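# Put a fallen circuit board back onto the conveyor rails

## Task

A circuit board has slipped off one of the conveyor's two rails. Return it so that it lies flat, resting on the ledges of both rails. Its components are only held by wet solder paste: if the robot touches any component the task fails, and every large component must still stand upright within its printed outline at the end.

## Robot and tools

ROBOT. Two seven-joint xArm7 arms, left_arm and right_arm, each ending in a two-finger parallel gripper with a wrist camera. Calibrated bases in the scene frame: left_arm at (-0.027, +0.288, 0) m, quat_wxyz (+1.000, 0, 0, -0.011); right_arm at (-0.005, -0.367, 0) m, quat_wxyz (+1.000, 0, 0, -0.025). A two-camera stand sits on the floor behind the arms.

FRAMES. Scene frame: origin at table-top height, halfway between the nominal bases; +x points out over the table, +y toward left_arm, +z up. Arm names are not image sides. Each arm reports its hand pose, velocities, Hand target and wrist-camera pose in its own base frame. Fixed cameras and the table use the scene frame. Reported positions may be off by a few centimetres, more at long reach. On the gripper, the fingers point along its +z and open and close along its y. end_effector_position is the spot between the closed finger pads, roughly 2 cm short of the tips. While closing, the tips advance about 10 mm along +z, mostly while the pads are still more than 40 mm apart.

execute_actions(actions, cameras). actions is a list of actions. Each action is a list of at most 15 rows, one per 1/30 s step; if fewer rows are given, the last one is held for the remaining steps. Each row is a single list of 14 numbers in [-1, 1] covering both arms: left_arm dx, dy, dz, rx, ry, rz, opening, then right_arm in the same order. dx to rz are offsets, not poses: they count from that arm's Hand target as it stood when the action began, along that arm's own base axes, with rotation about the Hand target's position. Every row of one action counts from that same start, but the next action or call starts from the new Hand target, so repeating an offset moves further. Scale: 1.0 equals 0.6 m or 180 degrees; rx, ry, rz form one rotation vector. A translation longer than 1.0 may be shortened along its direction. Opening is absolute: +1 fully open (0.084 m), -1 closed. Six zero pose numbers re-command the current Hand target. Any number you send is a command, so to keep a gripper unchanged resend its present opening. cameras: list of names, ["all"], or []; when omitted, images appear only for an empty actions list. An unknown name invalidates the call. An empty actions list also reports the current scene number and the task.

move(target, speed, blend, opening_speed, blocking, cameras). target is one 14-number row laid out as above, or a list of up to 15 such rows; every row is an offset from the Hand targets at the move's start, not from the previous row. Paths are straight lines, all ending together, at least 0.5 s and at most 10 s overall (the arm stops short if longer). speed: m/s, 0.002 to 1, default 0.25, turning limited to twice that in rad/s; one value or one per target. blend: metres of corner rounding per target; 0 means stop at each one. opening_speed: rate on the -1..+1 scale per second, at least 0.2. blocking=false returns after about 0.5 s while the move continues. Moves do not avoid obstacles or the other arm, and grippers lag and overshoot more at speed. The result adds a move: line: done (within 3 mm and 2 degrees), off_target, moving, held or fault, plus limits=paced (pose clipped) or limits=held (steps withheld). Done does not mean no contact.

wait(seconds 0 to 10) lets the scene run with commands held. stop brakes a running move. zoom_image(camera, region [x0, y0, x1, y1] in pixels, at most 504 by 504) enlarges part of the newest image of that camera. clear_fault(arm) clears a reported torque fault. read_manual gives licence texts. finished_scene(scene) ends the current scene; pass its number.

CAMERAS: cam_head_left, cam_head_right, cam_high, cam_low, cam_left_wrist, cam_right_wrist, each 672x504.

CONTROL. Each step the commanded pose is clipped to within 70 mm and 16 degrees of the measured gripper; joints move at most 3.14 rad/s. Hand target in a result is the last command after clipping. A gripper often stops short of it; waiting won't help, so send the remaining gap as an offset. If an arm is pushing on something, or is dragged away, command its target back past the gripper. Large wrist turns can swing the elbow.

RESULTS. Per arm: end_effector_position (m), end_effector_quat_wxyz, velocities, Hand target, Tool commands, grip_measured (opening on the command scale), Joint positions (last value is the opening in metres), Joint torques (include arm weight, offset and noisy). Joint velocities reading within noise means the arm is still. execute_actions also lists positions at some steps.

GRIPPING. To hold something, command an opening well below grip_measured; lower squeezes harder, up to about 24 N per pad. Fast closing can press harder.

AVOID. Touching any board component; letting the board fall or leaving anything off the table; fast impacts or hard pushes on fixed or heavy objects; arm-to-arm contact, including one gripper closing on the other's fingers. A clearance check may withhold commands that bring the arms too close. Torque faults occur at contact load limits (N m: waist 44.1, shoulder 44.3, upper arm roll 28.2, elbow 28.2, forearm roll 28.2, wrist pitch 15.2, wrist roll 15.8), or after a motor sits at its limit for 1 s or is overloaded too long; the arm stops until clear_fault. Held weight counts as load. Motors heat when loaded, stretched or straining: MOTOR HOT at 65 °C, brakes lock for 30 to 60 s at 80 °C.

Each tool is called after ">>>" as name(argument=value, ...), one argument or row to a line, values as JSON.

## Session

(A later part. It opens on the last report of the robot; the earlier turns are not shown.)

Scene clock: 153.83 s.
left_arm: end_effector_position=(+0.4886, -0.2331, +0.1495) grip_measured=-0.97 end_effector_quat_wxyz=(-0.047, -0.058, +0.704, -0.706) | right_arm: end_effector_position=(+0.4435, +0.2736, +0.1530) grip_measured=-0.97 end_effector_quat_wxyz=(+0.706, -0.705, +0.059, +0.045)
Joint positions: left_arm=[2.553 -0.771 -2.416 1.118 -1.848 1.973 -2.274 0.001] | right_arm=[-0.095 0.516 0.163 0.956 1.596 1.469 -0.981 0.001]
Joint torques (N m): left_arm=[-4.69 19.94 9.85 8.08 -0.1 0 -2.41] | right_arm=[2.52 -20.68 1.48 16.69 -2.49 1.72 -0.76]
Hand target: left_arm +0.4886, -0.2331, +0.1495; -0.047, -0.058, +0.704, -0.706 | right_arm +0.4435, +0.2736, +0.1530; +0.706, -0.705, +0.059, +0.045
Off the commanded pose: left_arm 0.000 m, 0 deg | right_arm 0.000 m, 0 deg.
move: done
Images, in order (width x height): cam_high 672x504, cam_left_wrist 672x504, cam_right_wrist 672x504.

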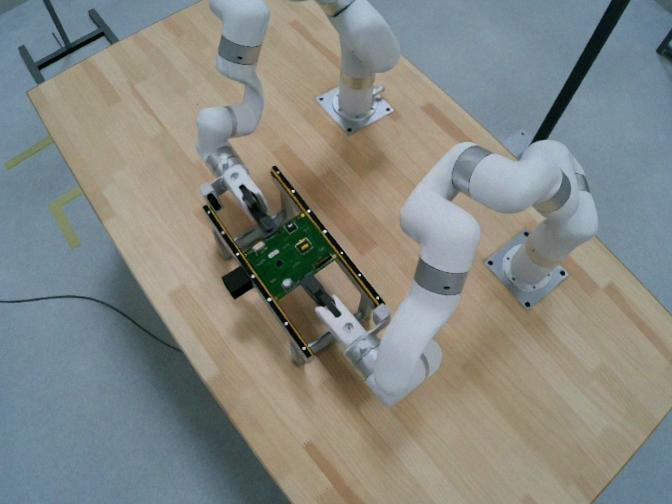

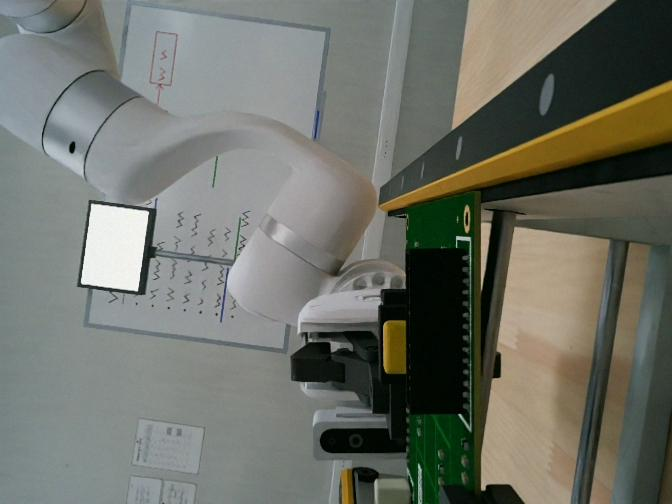

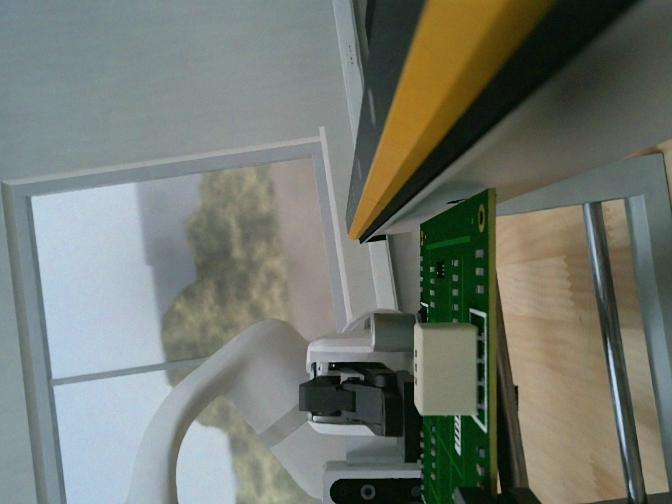

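>>> move(
  target=[
    [0, 0, 0.015, 0, 0, 0, -1, 0, 0, 0.015, 0, 0, 0, -1],
    [-0.0117, 0.0002, 0.015, 0, 0, 0, -1, -0.0117, -0.0004, 0.015, 0, 0, 0, -1],
    [-0.0117, 0.0002, 0.0517, 0, 0, 0, -1, -0.0117, -0.0004, 0.0517, 0, 0, 0, -1],
    [-0.0117, 0.0002, 0.0517, -0.0008, -0.0472, 0, -1, -0.0117, -0.0004, 0.0517, 0.0017, -0.0472, 0, -1],
    [-0.0005, 0, 0.0517, -0.0008, -0.0472, 0, -1, -0.0005, 0, 0.0517, 0.0017, -0.0472, 0, -1],
    [-0.0005, 0, 0.03, -0.0008, -0.0472, 0, -1, -0.0005, 0, 0.03, 0.0017, -0.0472, 0, -1],
  ],
  speed=[0.03, 0.03, 0.05, 0.05, 0.04, 0.04],
  blend=[0.001, 0.001, 0, 0, 0.001, 0],
  cameras=["cam_left_wrist", "cam_right_wrist", "cam_high"],
)

>>> zoom_image(
  camera="cam_right_wrist",
  region=[400, 100, 600, 250],
)

>>> zoom_image(
  camera="cam_left_wrist",
  region=[390, 120, 590, 270],
)

>>> zoom_image(
  camera="cam_high",
  region=[230, 200, 350, 310],
)

Scene clock: 166.87 s.
left_arm: end_effector_position=(+0.4883, -0.2331, +0.1675) grip_measured=-0.97 end_effector_quat_wxyz=(+0.005, -0.006, +0.705, -0.709) | right_arm: end_effector_position=(+0.4432, +0.2735, +0.1711) grip_measured=-0.97 end_effector_quat_wxyz=(+0.710, -0.704, +0.006, -0.007)
Joint positions: left_arm=[2.533 -0.731 -2.392 1.103 -1.84 1.972 -2.152 0.001] | right_arm=[-0.1 0.471 0.167 0.942 1.601 1.479 -1.099 0.001]
Joint torques (N m): left_arm=[6.33 15.34 3 15.02 -2.45 3.99 2.4] | right_arm=[9.99 -20.15 0.04 18.7 -2.42 1.03 -1.27]
Hand target: left_arm +0.4883, -0.2331, +0.1675; +0.005, -0.006, +0.705, -0.709 | right_arm +0.4432, +0.2736, +0.1710; +0.710, -0.704, +0.006, -0.007
Off the commanded pose: left_arm 0.000 m, 0 deg | right_arm 0.000 m, 0 deg.
move: done
Images, in order (width x height): cam_high 672x504, cam_left_wrist 672x504, cam_right_wrist 672x504.

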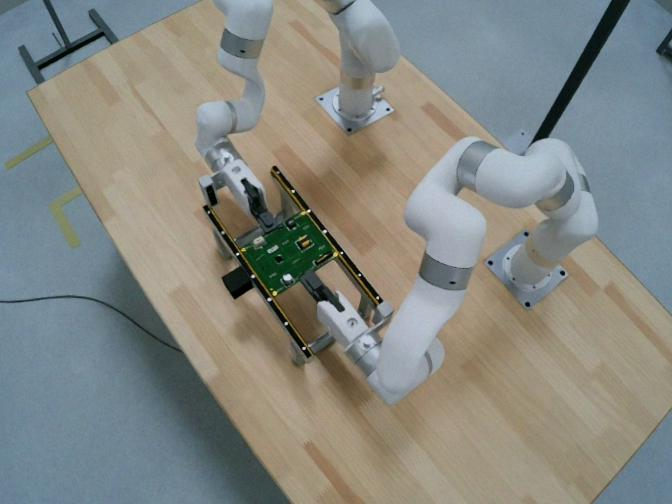

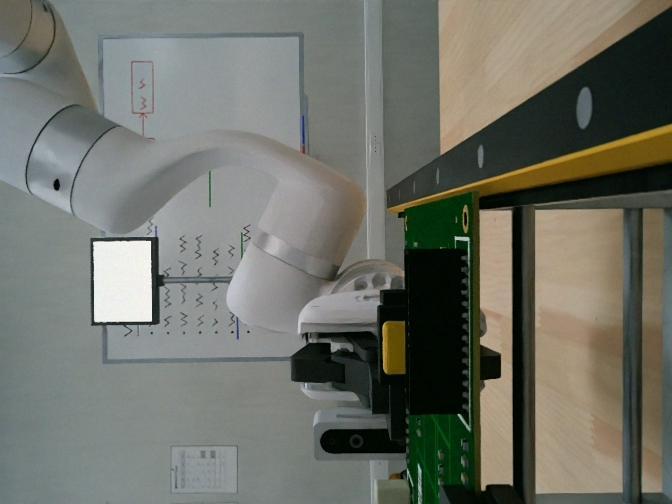

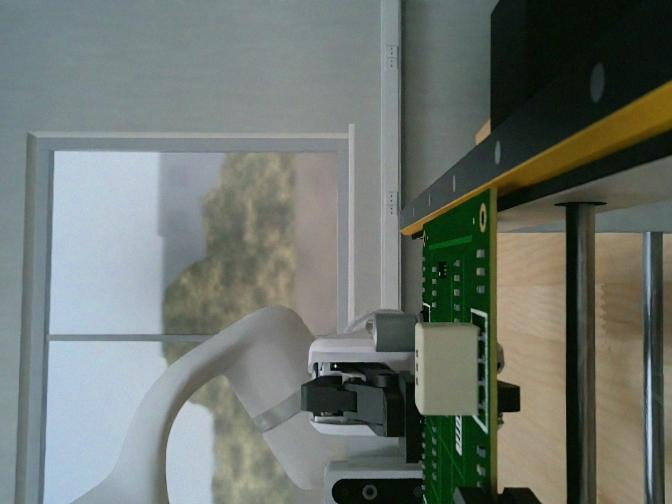

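Scaled by 2.520 from the camera's 672x504 image, which has a finer 960x720 frame.

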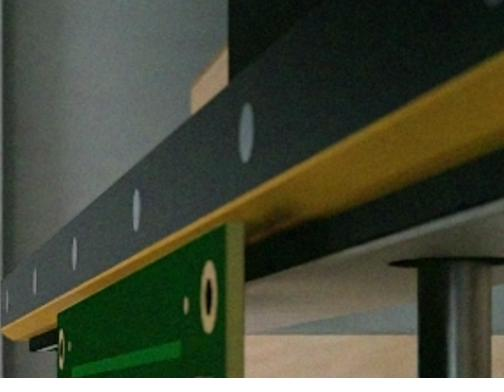

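Scaled by 2.520 from the camera's 672x504 image, which has a finer 960x720 frame.

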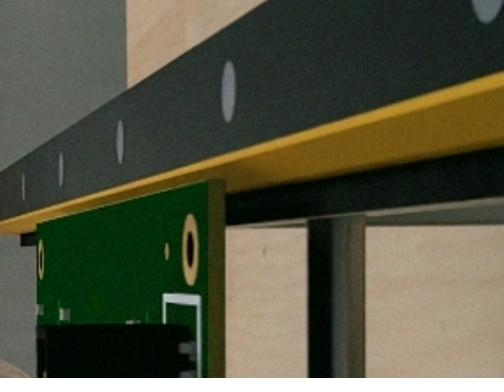

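Scaled by 4.200 from the camera's 672x504 image, which has a finer 960x720 frame.

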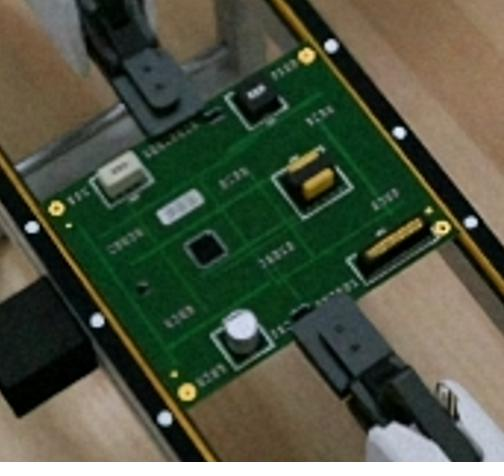

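>>> move(
  target=[0, 0, -0.0075, 0, 0, 0, -1, 0, 0, -0.0075, 0, 0, 0, -1],
  speed=0.02,
  cameras=["cam_left_wrist", "cam_right_wrist"],
)

>>> zoom_image(
  camera="cam_right_wrist",
  region=[400, 100, 600, 250],
)

>>> zoom_image(
  camera="cam_left_wrist",
  region=[390, 120, 590, 270],
)

Scene clock: 174.87 s.
left_arm: end_effector_position=(+0.4883, -0.2331, +0.1631) grip_measured=-0.97 end_effector_quat_wxyz=(+0.005, -0.005, +0.705, -0.709) | right_arm: end_effector_position=(+0.4432, +0.2736, +0.1666) grip_measured=-0.97 end_effector_quat_wxyz=(+0.710, -0.704, +0.006, -0.007)
Joint positions: left_arm=[2.537 -0.743 -2.396 1.106 -1.844 1.975 -2.145 0.001] | right_arm=[-0.099 0.483 0.166 0.946 1.6 1.479 -1.108 0.001]
Joint torques (N m): left_arm=[5.33 13.4 2.11 12.22 -1.06 3.33 2.67] | right_arm=[10.57 -20.42 0.61 18.45 -2.66 1.1 -1.66]
Hand target: left_arm +0.4883, -0.2331, +0.1630; +0.005, -0.006, +0.705, -0.709 | right_arm +0.4432, +0.2736, +0.1665; +0.710, -0.704, +0.006, -0.007
Off the commanded pose: left_arm 0.000 m, 0 deg | right_arm 0.000 m, 0 deg.
move: done
Images, in order (width x height): cam_left_wrist 672x504, cam_right_wrist 672x504.

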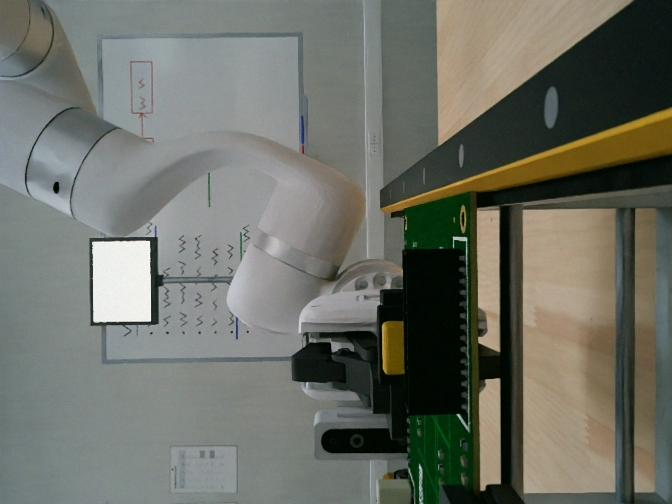

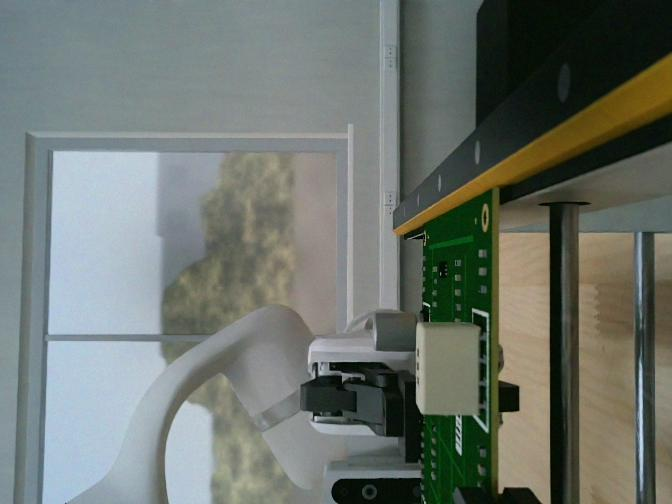

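Scaled by 2.520 from the camera's 672x504 image, which has a finer 960x720 frame.

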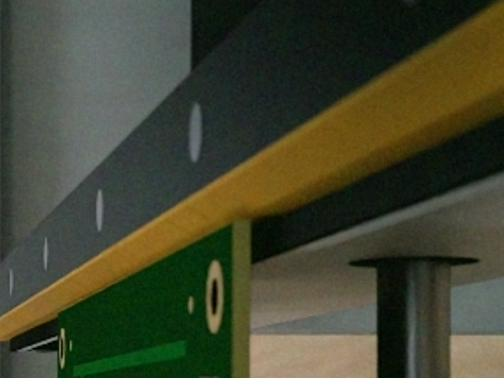

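Scaled by 2.520 from the camera's 672x504 image, which has a finer 960x720 frame.

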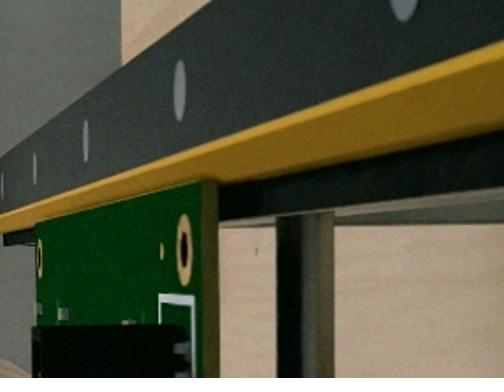

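>>> move(
  target=[
    [0, 0, 0.0017, 0, 0, 0, -1, 0, 0, 0, 0, 0, 0, -1],
    [0.001, 0, 0.0017, 0, 0, 0, -1, 0.001, 0, 0, 0, 0, 0, -1],
  ],
  speed=0.01,
  cameras=["cam_left_wrist", "cam_right_wrist"],
)

>>> zoom_image(
  camera="cam_right_wrist",
  region=[400, 100, 600, 250],
)

>>> zoom_image(
  camera="cam_left_wrist",
  region=[390, 120, 590, 270],
)

Scene clock: 201.63 s.
left_arm: end_effector_position=(+0.4888, -0.2331, +0.1640) grip_measured=-0.97 end_effector_quat_wxyz=(+0.005, -0.006, +0.705, -0.709) | right_arm: end_effector_position=(+0.4438, +0.2735, +0.1666) grip_measured=-0.97 end_effector_quat_wxyz=(+0.710, -0.704, +0.006, -0.007)
Joint positions: left_arm=[2.537 -0.741 -2.396 1.108 -1.843 1.974 -2.148 0.001] | right_arm=[-0.099 0.484 0.166 0.948 1.6 1.479 -1.107 0.001]
Joint torques (N m): left_arm=[6.26 15.51 2.9 15.1 -2.61 0.88 -2.44] | right_arm=[10.35 -20.29 1.44 18.93 -2.29 1.22 1.54]
Hand target: left_arm +0.4889, -0.2331, +0.1640; +0.005, -0.006, +0.705, -0.709 | right_arm +0.4438, +0.2736, +0.1665; +0.710, -0.704, +0.006, -0.007
Off the commanded pose: left_arm 0.000 m, 0 deg | right_arm 0.000 m, 0 deg.
move: done
Images, in order (width x height): cam_left_wrist 672x504, cam_right_wrist 672x504.

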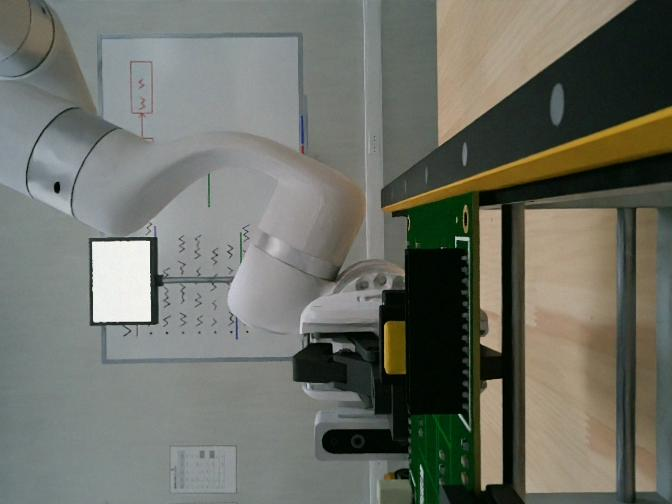

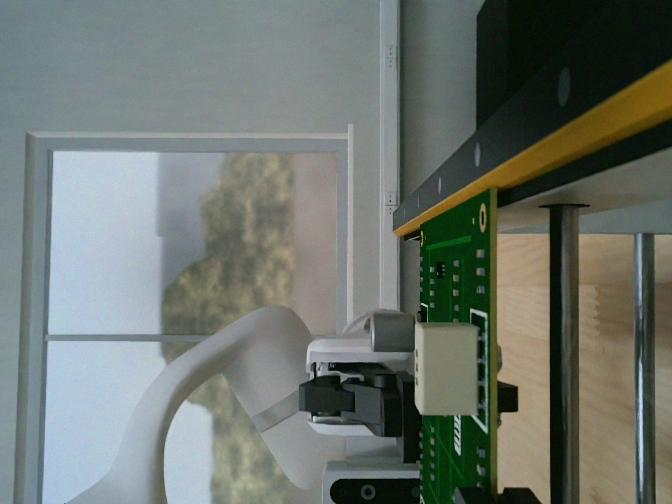

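Scaled by 2.520 from the camera's 672x504 image, which has a finer 960x720 frame.

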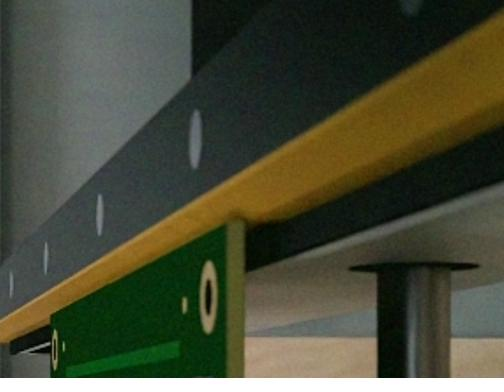

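Scaled by 2.520 from the camera's 672x504 image, which has a finer 960x720 frame.

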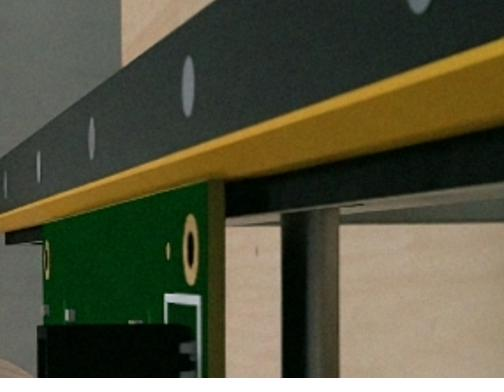

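>>> move(
  target=[0.0005, 0, 0, 0, 0, 0, -1, 0.0005, 0, -0.002, 0, 0, 0, -1],
  speed=0.01,
  cameras=["cam_left_wrist", "cam_right_wrist"],
)

>>> zoom_image(
  camera="cam_right_wrist",
  region=[400, 100, 600, 250],
)

>>> zoom_image(
  camera="cam_left_wrist",
  region=[390, 120, 590, 270],
)

Scene clock: 219.30 s.
left_arm: end_effector_position=(+0.4892, -0.2331, +0.1640) grip_measured=-0.97 end_effector_quat_wxyz=(+0.005, -0.006, +0.705, -0.709) | right_arm: end_effector_position=(+0.4440, +0.2736, +0.1654) grip_measured=-0.97 end_effector_quat_wxyz=(+0.710, -0.704, +0.006, -0.007)
Joint positions: left_arm=[2.538 -0.742 -2.396 1.109 -1.844 1.974 -2.149 0.001] | right_arm=[-0.099 0.488 0.166 0.95 1.599 1.479 -1.109 0.001]
Joint torques (N m): left_arm=[4.85 15.43 1.97 15.75 -2.71 4.05 -2.64] | right_arm=[8.55 -18.02 -0.99 19.33 -1.1 -0.71 -0.92]
Hand target: left_arm +0.4892, -0.2331, +0.1640; +0.005, -0.006, +0.705, -0.709 | right_arm +0.4441, +0.2736, +0.1653; +0.710, -0.704, +0.006, -0.007
Off the commanded pose: left_arm 0.000 m, 0 deg | right_arm 0.000 m, 0 deg.
move: done
Images, in order (width x height): cam_left_wrist 672x504, cam_right_wrist 672x504.

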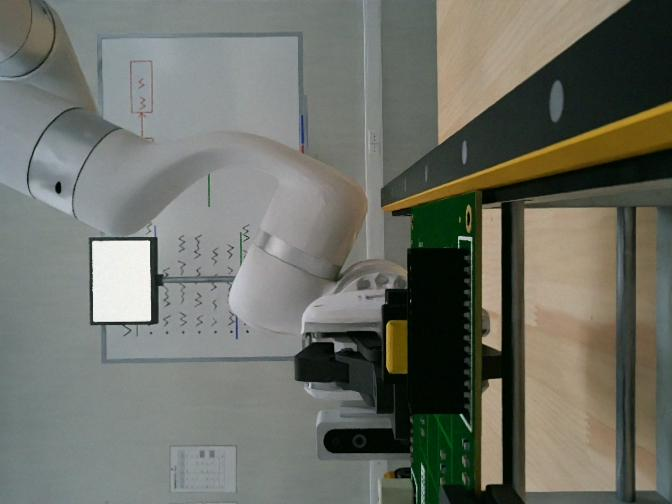

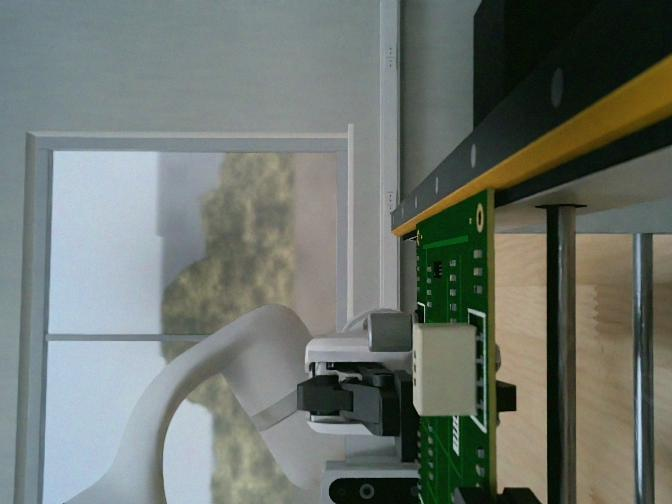

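Scaled by 2.520 from the camera's 672x504 image, which has a finer 960x720 frame.

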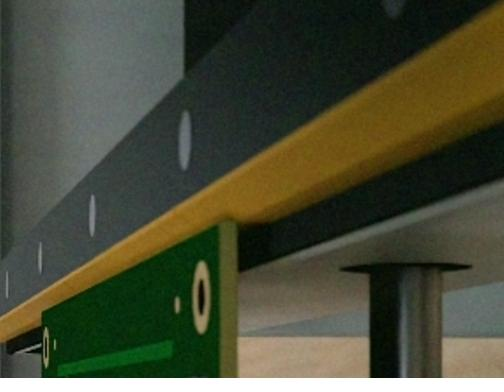

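Scaled by 2.520 from the camera's 672x504 image, which has a finer 960x720 frame.

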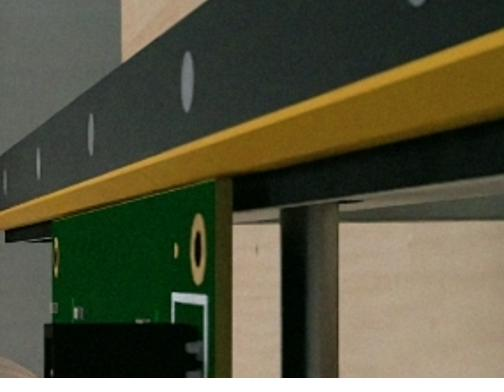

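>>> move(
  target=[0,0,-0.0006,0,0,0,-1,0,0,0.0007,0,0,0,-1],
  speed=0.01,
  cameras=["cam_left_wrist","cam_right_wrist","cam_high"],
)

Scene clock: 231.60 s.
left_arm: end_effector_position=(+0.4891, -0.2332, +0.1637) grip_measured=-0.97 end_effector_quat_wxyz=(+0.005, -0.006, +0.705, -0.709) | right_arm: end_effector_position=(+0.4441, +0.2735, +0.1657) grip_measured=-0.97 end_effector_quat_wxyz=(+0.710, -0.704, +0.006, -0.007)
Joint positions: left_arm=[2.538 -0.743 -2.396 1.109 -1.844 1.975 -2.148 0.001] | right_arm=[-0.099 0.487 0.166 0.949 1.599 1.478 -1.108 0.001]
Joint torques (N m): left_arm=[4.05 15.79 2.48 16.04 -2.82 4.12 2.13] | right_arm=[5.82 -26.18 1.51 14.81 6.52 -0.57 1.77]
Hand target: left_arm +0.4892, -0.2331, +0.1637; +0.005, -0.006, +0.705, -0.709 | right_arm +0.4441, +0.2736, +0.1658; +0.710, -0.704, +0.006, -0.007
Off the commanded pose: left_arm 0.000 m, 0 deg | right_arm 0.000 m, 0 deg.
move: done
Images, in order (width x height): cam_high 672x504, cam_left_wrist 672x504, cam_right_wrist 672x504.

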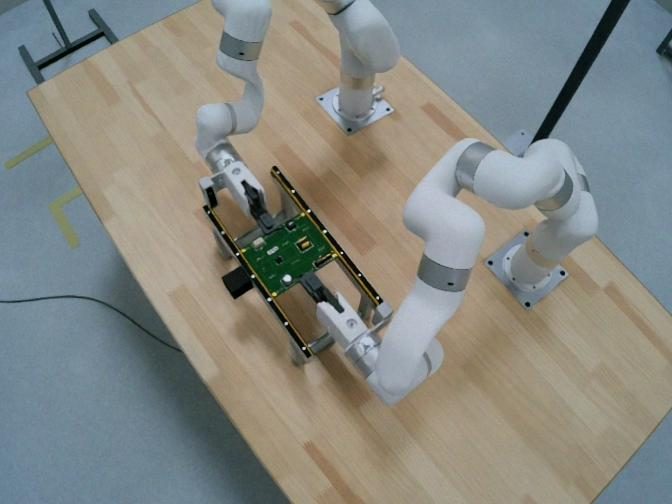

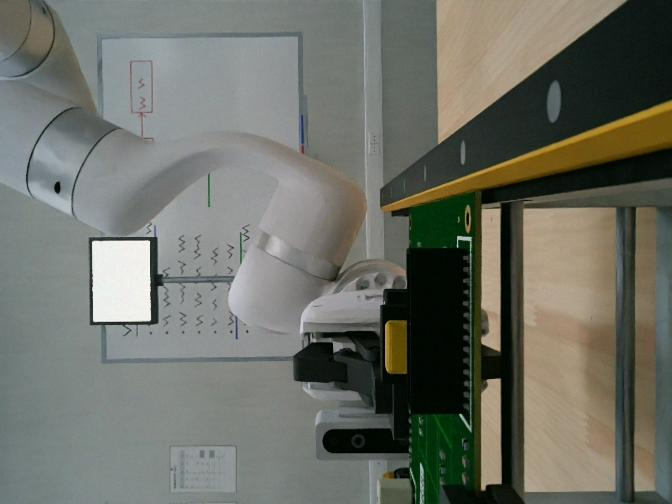

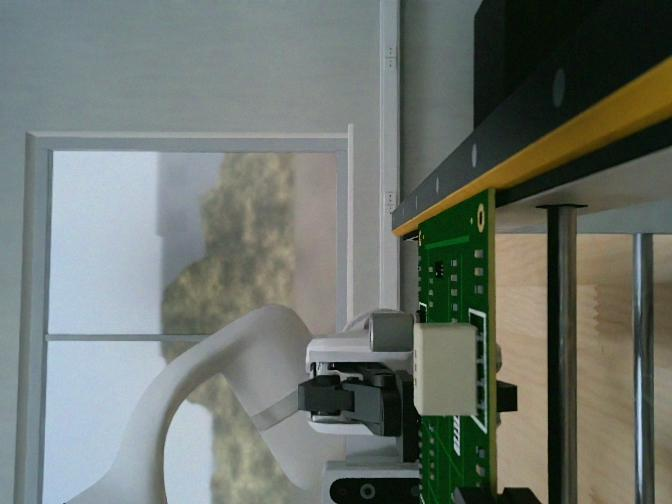

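>>> move(
  target=[
    [0,0,0,0,0,0,-1,0,0,0,0,0,0,-1],
    [0,0,0,0,0,0,-0.5,0,0,0,0,0,0,-0.5],
  ],
  speed=0.01,
  opening_speed=0.2,
  cameras=["cam_left_wrist","cam_right_wrist","cam_high"],
)

>>> zoom_image(
  camera="cam_left_wrist",
  region=[390, 120, 590, 270],
)

>>> zoom_image(
  camera="cam_right_wrist",
  region=[400, 100, 600, 250],
)

>>> zoom_image(
  camera="cam_high",
  region=[230, 200, 350, 310],
)

Scene clock: 238.47 s.
left_arm: end_effector_position=(+0.4892, -0.2331, +0.1637) grip_measured=-0.52 end_effector_quat_wxyz=(+0.005, -0.006, +0.705, -0.709) | right_arm: end_effector_position=(+0.4441, +0.2736, +0.1658) grip_measured=-0.52 end_effector_quat_wxyz=(+0.710, -0.704, +0.006, -0.007)
Joint positions: left_arm=[2.538 -0.743 -2.396 1.109 -1.844 1.975 -2.148 0.021] | right_arm=[-0.099 0.487 0.166 0.949 1.6 1.478 -1.108 0.021]
Joint torques (N m): left_arm=[3.22 15.94 9.12 13.03 -1.01 3.59 1.69] | right_arm=[-3.13 -25.81 0.33 18.02 -2.7 1.42 -0.32]
Hand target: left_arm +0.4892, -0.2331, +0.1637; +0.005, -0.006, +0.705, -0.709 | right_arm +0.4441, +0.2736, +0.1658; +0.710, -0.704, +0.006, -0.007
Off the commanded pose: left_arm 0.000 m, 0 deg | right_arm 0.000 m, 0 deg.
move: done
Images, in order (width x height): cam_high 672x504, cam_left_wrist 672x504, cam_right_wrist 672x504.

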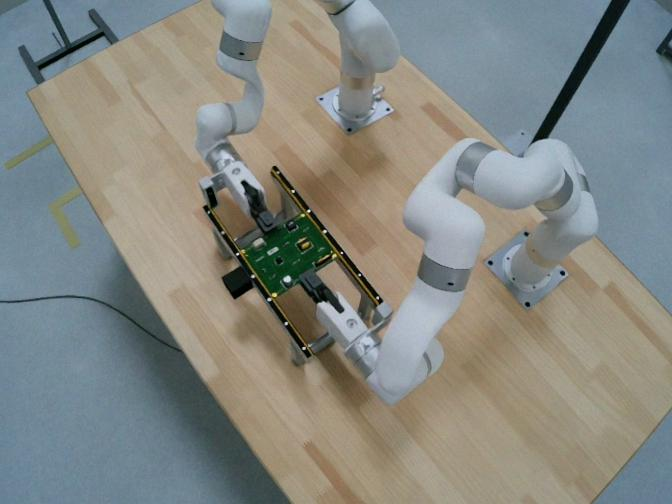

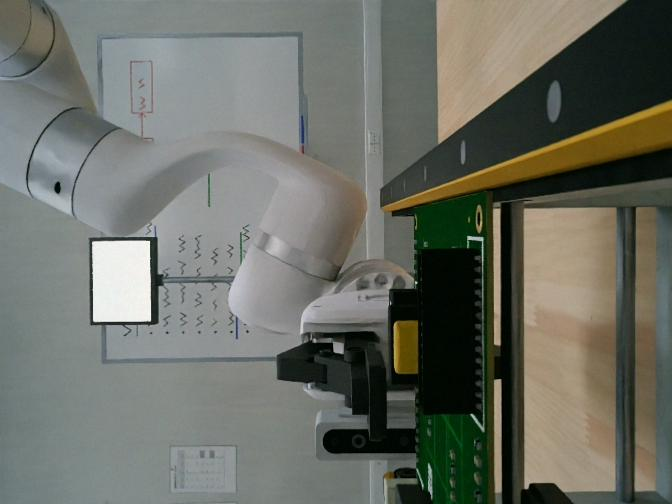

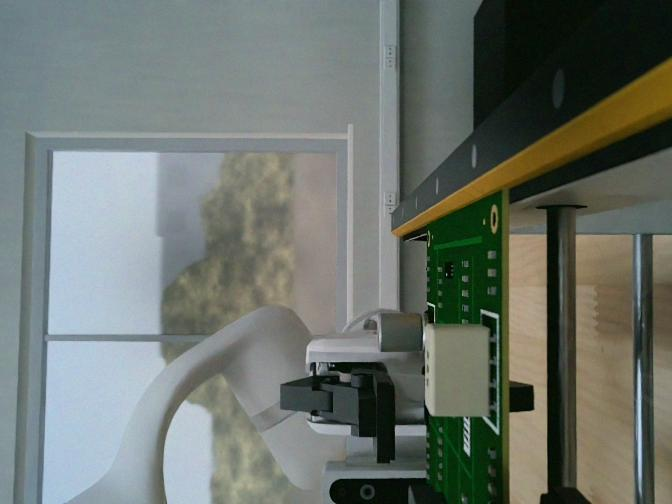

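Scaled by 2.520 from the camera's 672x504 image, which has a finer 960x720 frame.

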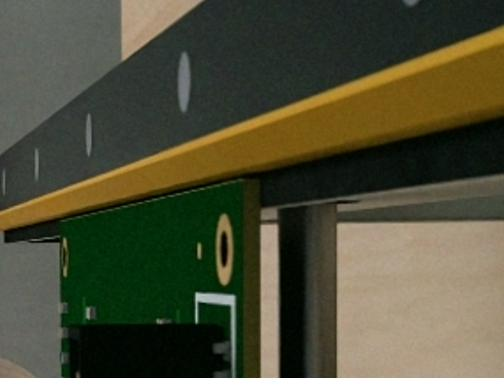

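Scaled by 2.520 from the camera's 672x504 image, which has a finer 960x720 frame.

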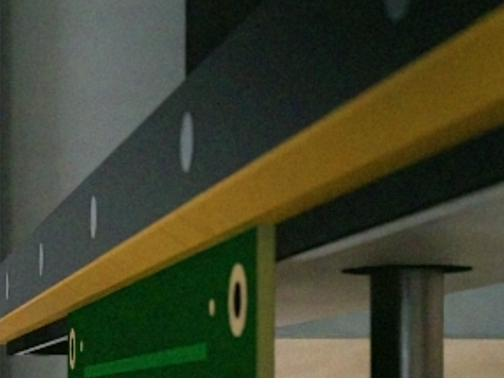

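Scaled by 4.200 from the camera's 672x504 image, which has a finer 960x720 frame.

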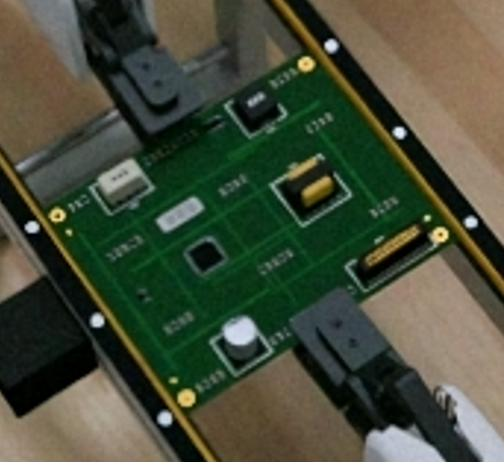

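>>> wait(
  seconds=0.1,
  cameras=["cam_head_left", "cam_head_right", "cam_low", "cam_left_wrist", "cam_right_wrist"],
)

>>> zoom_image(
  camera="cam_left_wrist",
  region=[370, 160, 540, 290],
)

>>> zoom_image(
  camera="cam_right_wrist",
  region=[380, 160, 550, 290],
)

Scene clock: 248.70 s.
left_arm: end_effector_position=(+0.4892, -0.2331, +0.1637) grip_measured=-0.52 end_effector_quat_wxyz=(+0.005, -0.006, +0.705, -0.709) | right_arm: end_effector_position=(+0.4441, +0.2736, +0.1658) grip_measured=-0.52 end_effector_quat_wxyz=(+0.710, -0.704, +0.006, -0.007)
Joint positions: left_arm=[2.538 -0.743 -2.396 1.109 -1.844 1.975 -2.148 0.021] | right_arm=[-0.099 0.487 0.166 0.949 1.6 1.478 -1.108 0.021]
Joint torques (N m): left_arm=[2.51 16.12 9.17 11.54 -1.08 3.41 1.3] | right_arm=[-2.75 -24.98 1.58 18.01 -2.55 1.88 -0.36]
Hand target: left_arm +0.4892, -0.2331, +0.1637; +0.005, -0.006, +0.705, -0.709 | right_arm +0.4441, +0.2736, +0.1658; +0.710, -0.704, +0.006, -0.007
Tool commands: left_gripper/opening=-0.5 right_gripper/opening=-0.5
Off the commanded pose: left_arm 0.000 m, 0 deg | right_arm 0.000 m, 0 deg.
wait: 0.10 s; at rest from the start
Images, in order (width x height): cam_head_left 672x504, cam_head_right 672x504, cam_low 672x504, cam_left_wrist 672x504, cam_right_wrist 672x504.

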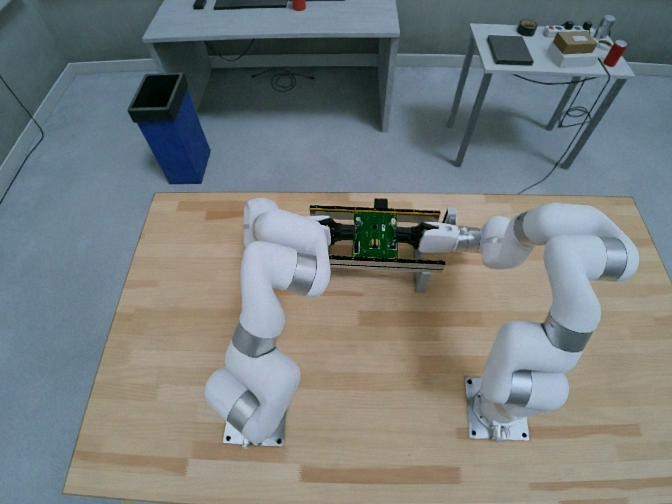

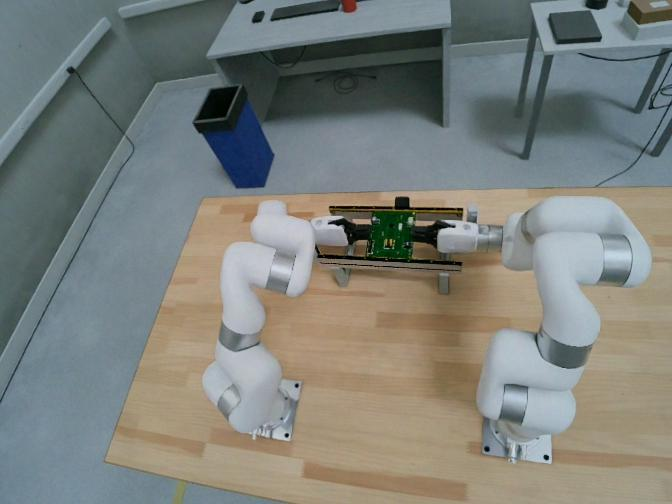

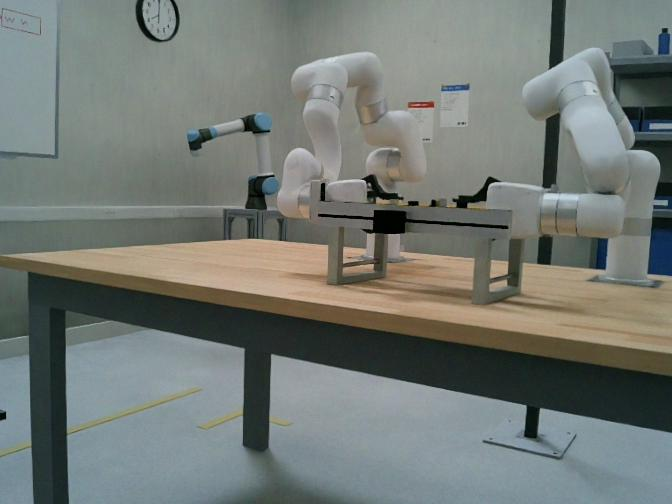

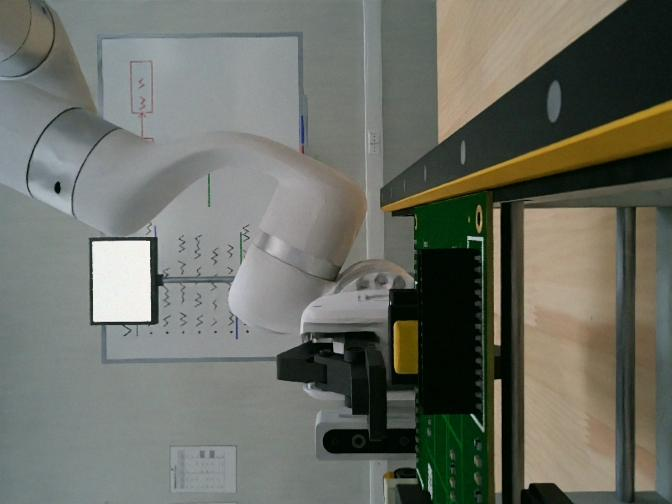

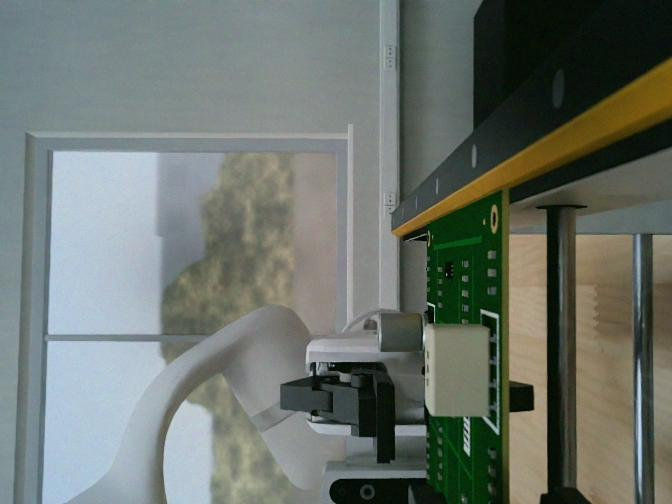

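Scaled by 2.965 from the camera's 672x504 image, which has a finer 960x720 frame.

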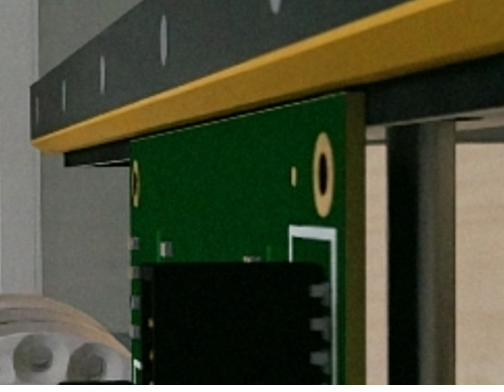

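Scaled by 2.965 from the camera's 672x504 image, which has a finer 960x720 frame.

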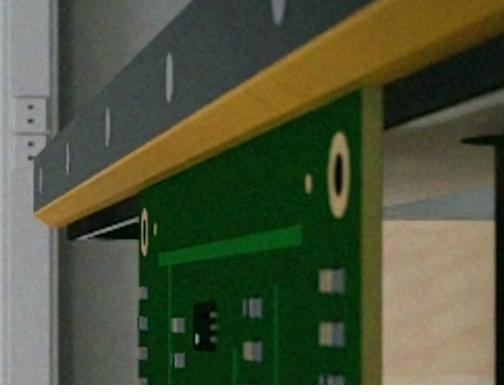

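>>> move(
  target=[
    [-0.0004,0.02,0,0,0,0,-0.5,-0.0005,-0.02,0,0,0,0,-0.5],
    [-0.0063,0.3165,0,0,0,0,-0.5,-0.0072,-0.3165,0,0,0,0,-0.5],
  ],
  speed=[0.03, 0.2],
  blend=[0.003, 0],
  cameras=["all"],
)

>>> zoom_image(
  camera="cam_high",
  region=[220, 195, 350, 310],
)

>>> zoom_image(
  camera="cam_head_left",
  region=[320, 195, 430, 275],
)

>>> zoom_image(
  camera="cam_low",
  region=[370, 180, 500, 240],
)

Scene clock: 281.33 s.
left_arm: end_effector_position=(+0.4854, -0.0432, +0.1637) grip_measured=-0.52 end_effector_quat_wxyz=(+0.005, -0.006, +0.705, -0.709) | right_arm: end_effector_position=(+0.4397, +0.0837, +0.1658) grip_measured=-0.52 end_effector_quat_wxyz=(+0.710, -0.704, +0.006, -0.007)
Joint positions: left_arm=[2.911 -0.916 -2.288 1.318 -1.613 2.3 -2.076 0.021] | right_arm=[-0.36 0.545 -0.041 1.062 1.253 1.778 -1.09 0.021]
Joint torques (N m): left_arm=[7.03 16.29 5.43 13.65 -0.11 3.84 2.12] | right_arm=[-9.89 -21 -2.76 17.58 -2.27 3.23 1.41]
Hand target: left_arm +0.4854, -0.0432, +0.1637; +0.005, -0.006, +0.705, -0.709 | right_arm +0.4398, +0.0837, +0.1658; +0.710, -0.704, +0.006, -0.007
Off the commanded pose: left_arm 0.000 m, 0 deg | right_arm 0.000 m, 0 deg.
move: done

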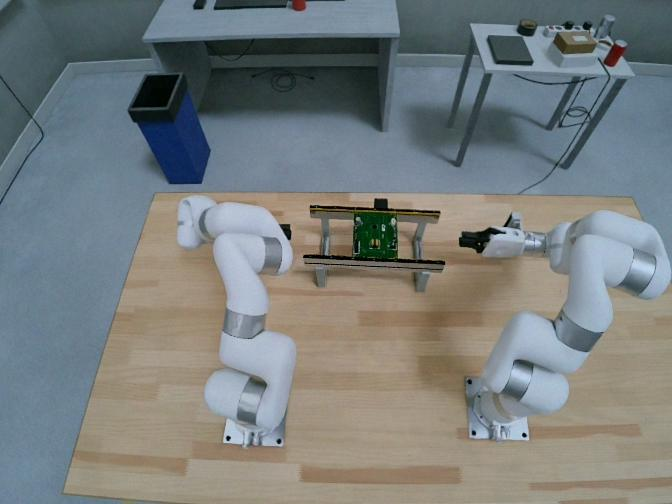

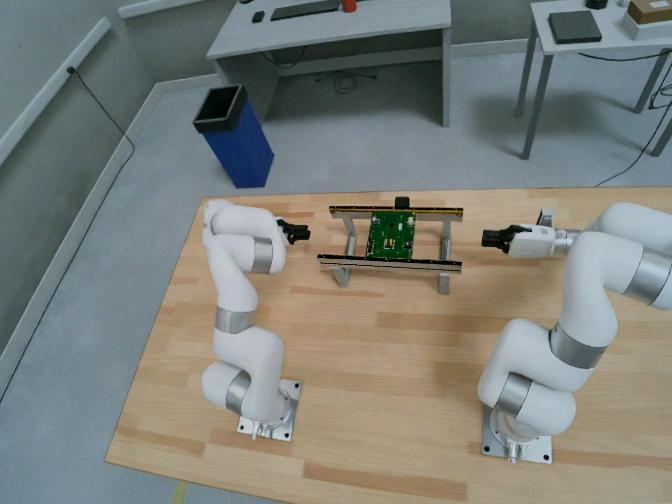

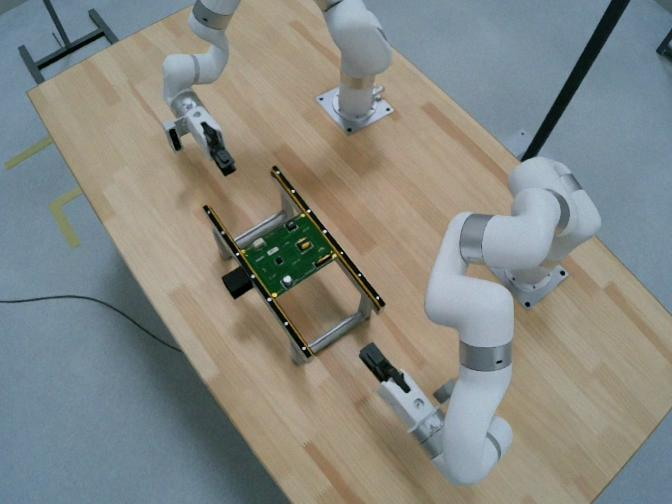

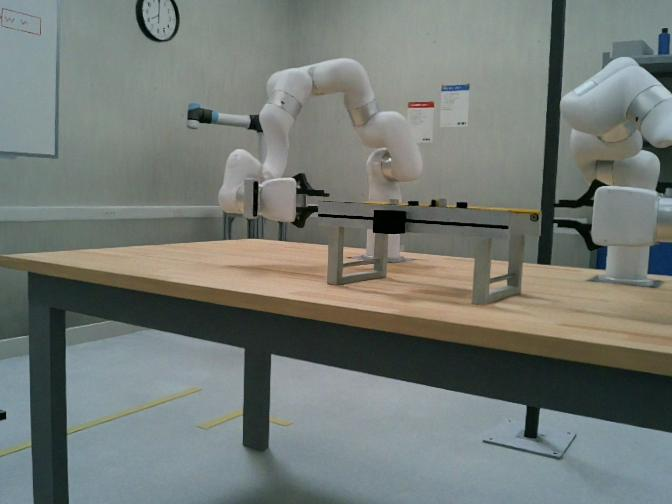

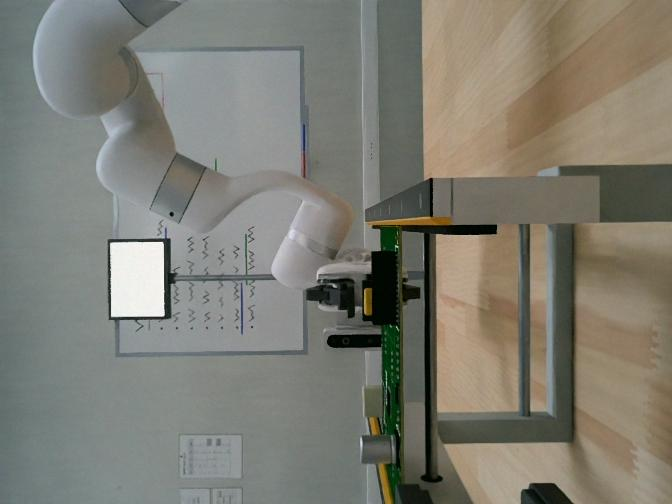

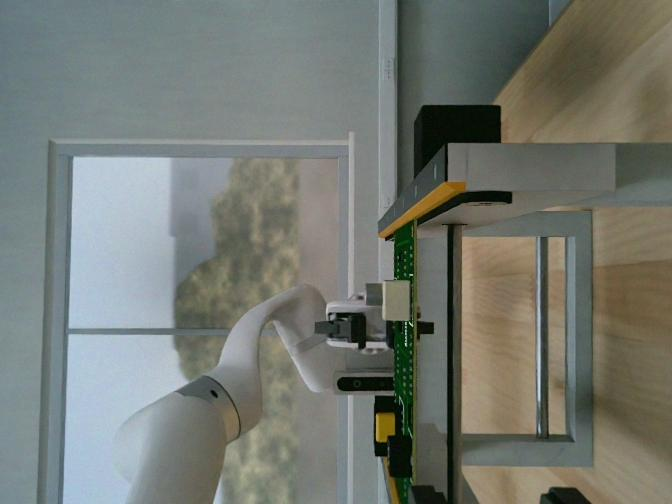

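Scaled by 3.877 from the camera's 672x504 image, which has a finer 960x720 frame.

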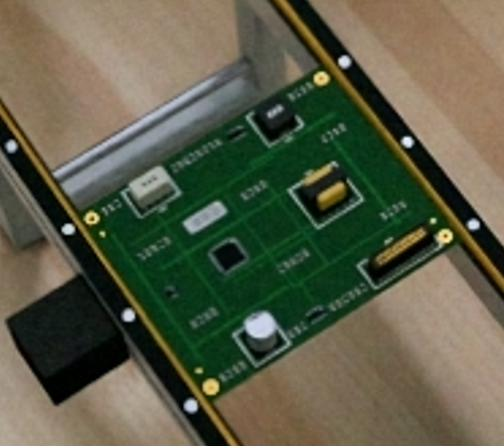

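Scaled by 4.582 from the camera's 672x504 image, which has a finer 960x720 frame.

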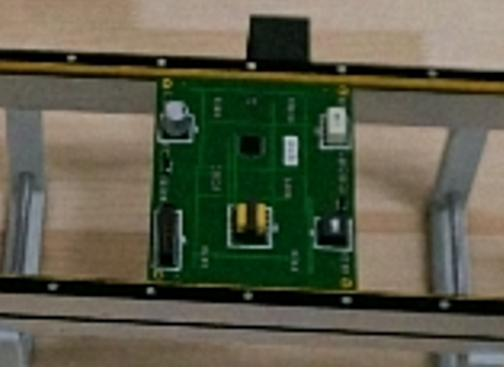

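Scaled by 3.877 from the camera's 672x504 image, which has a finer 960x720 frame.

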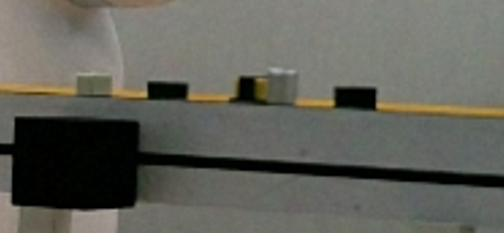

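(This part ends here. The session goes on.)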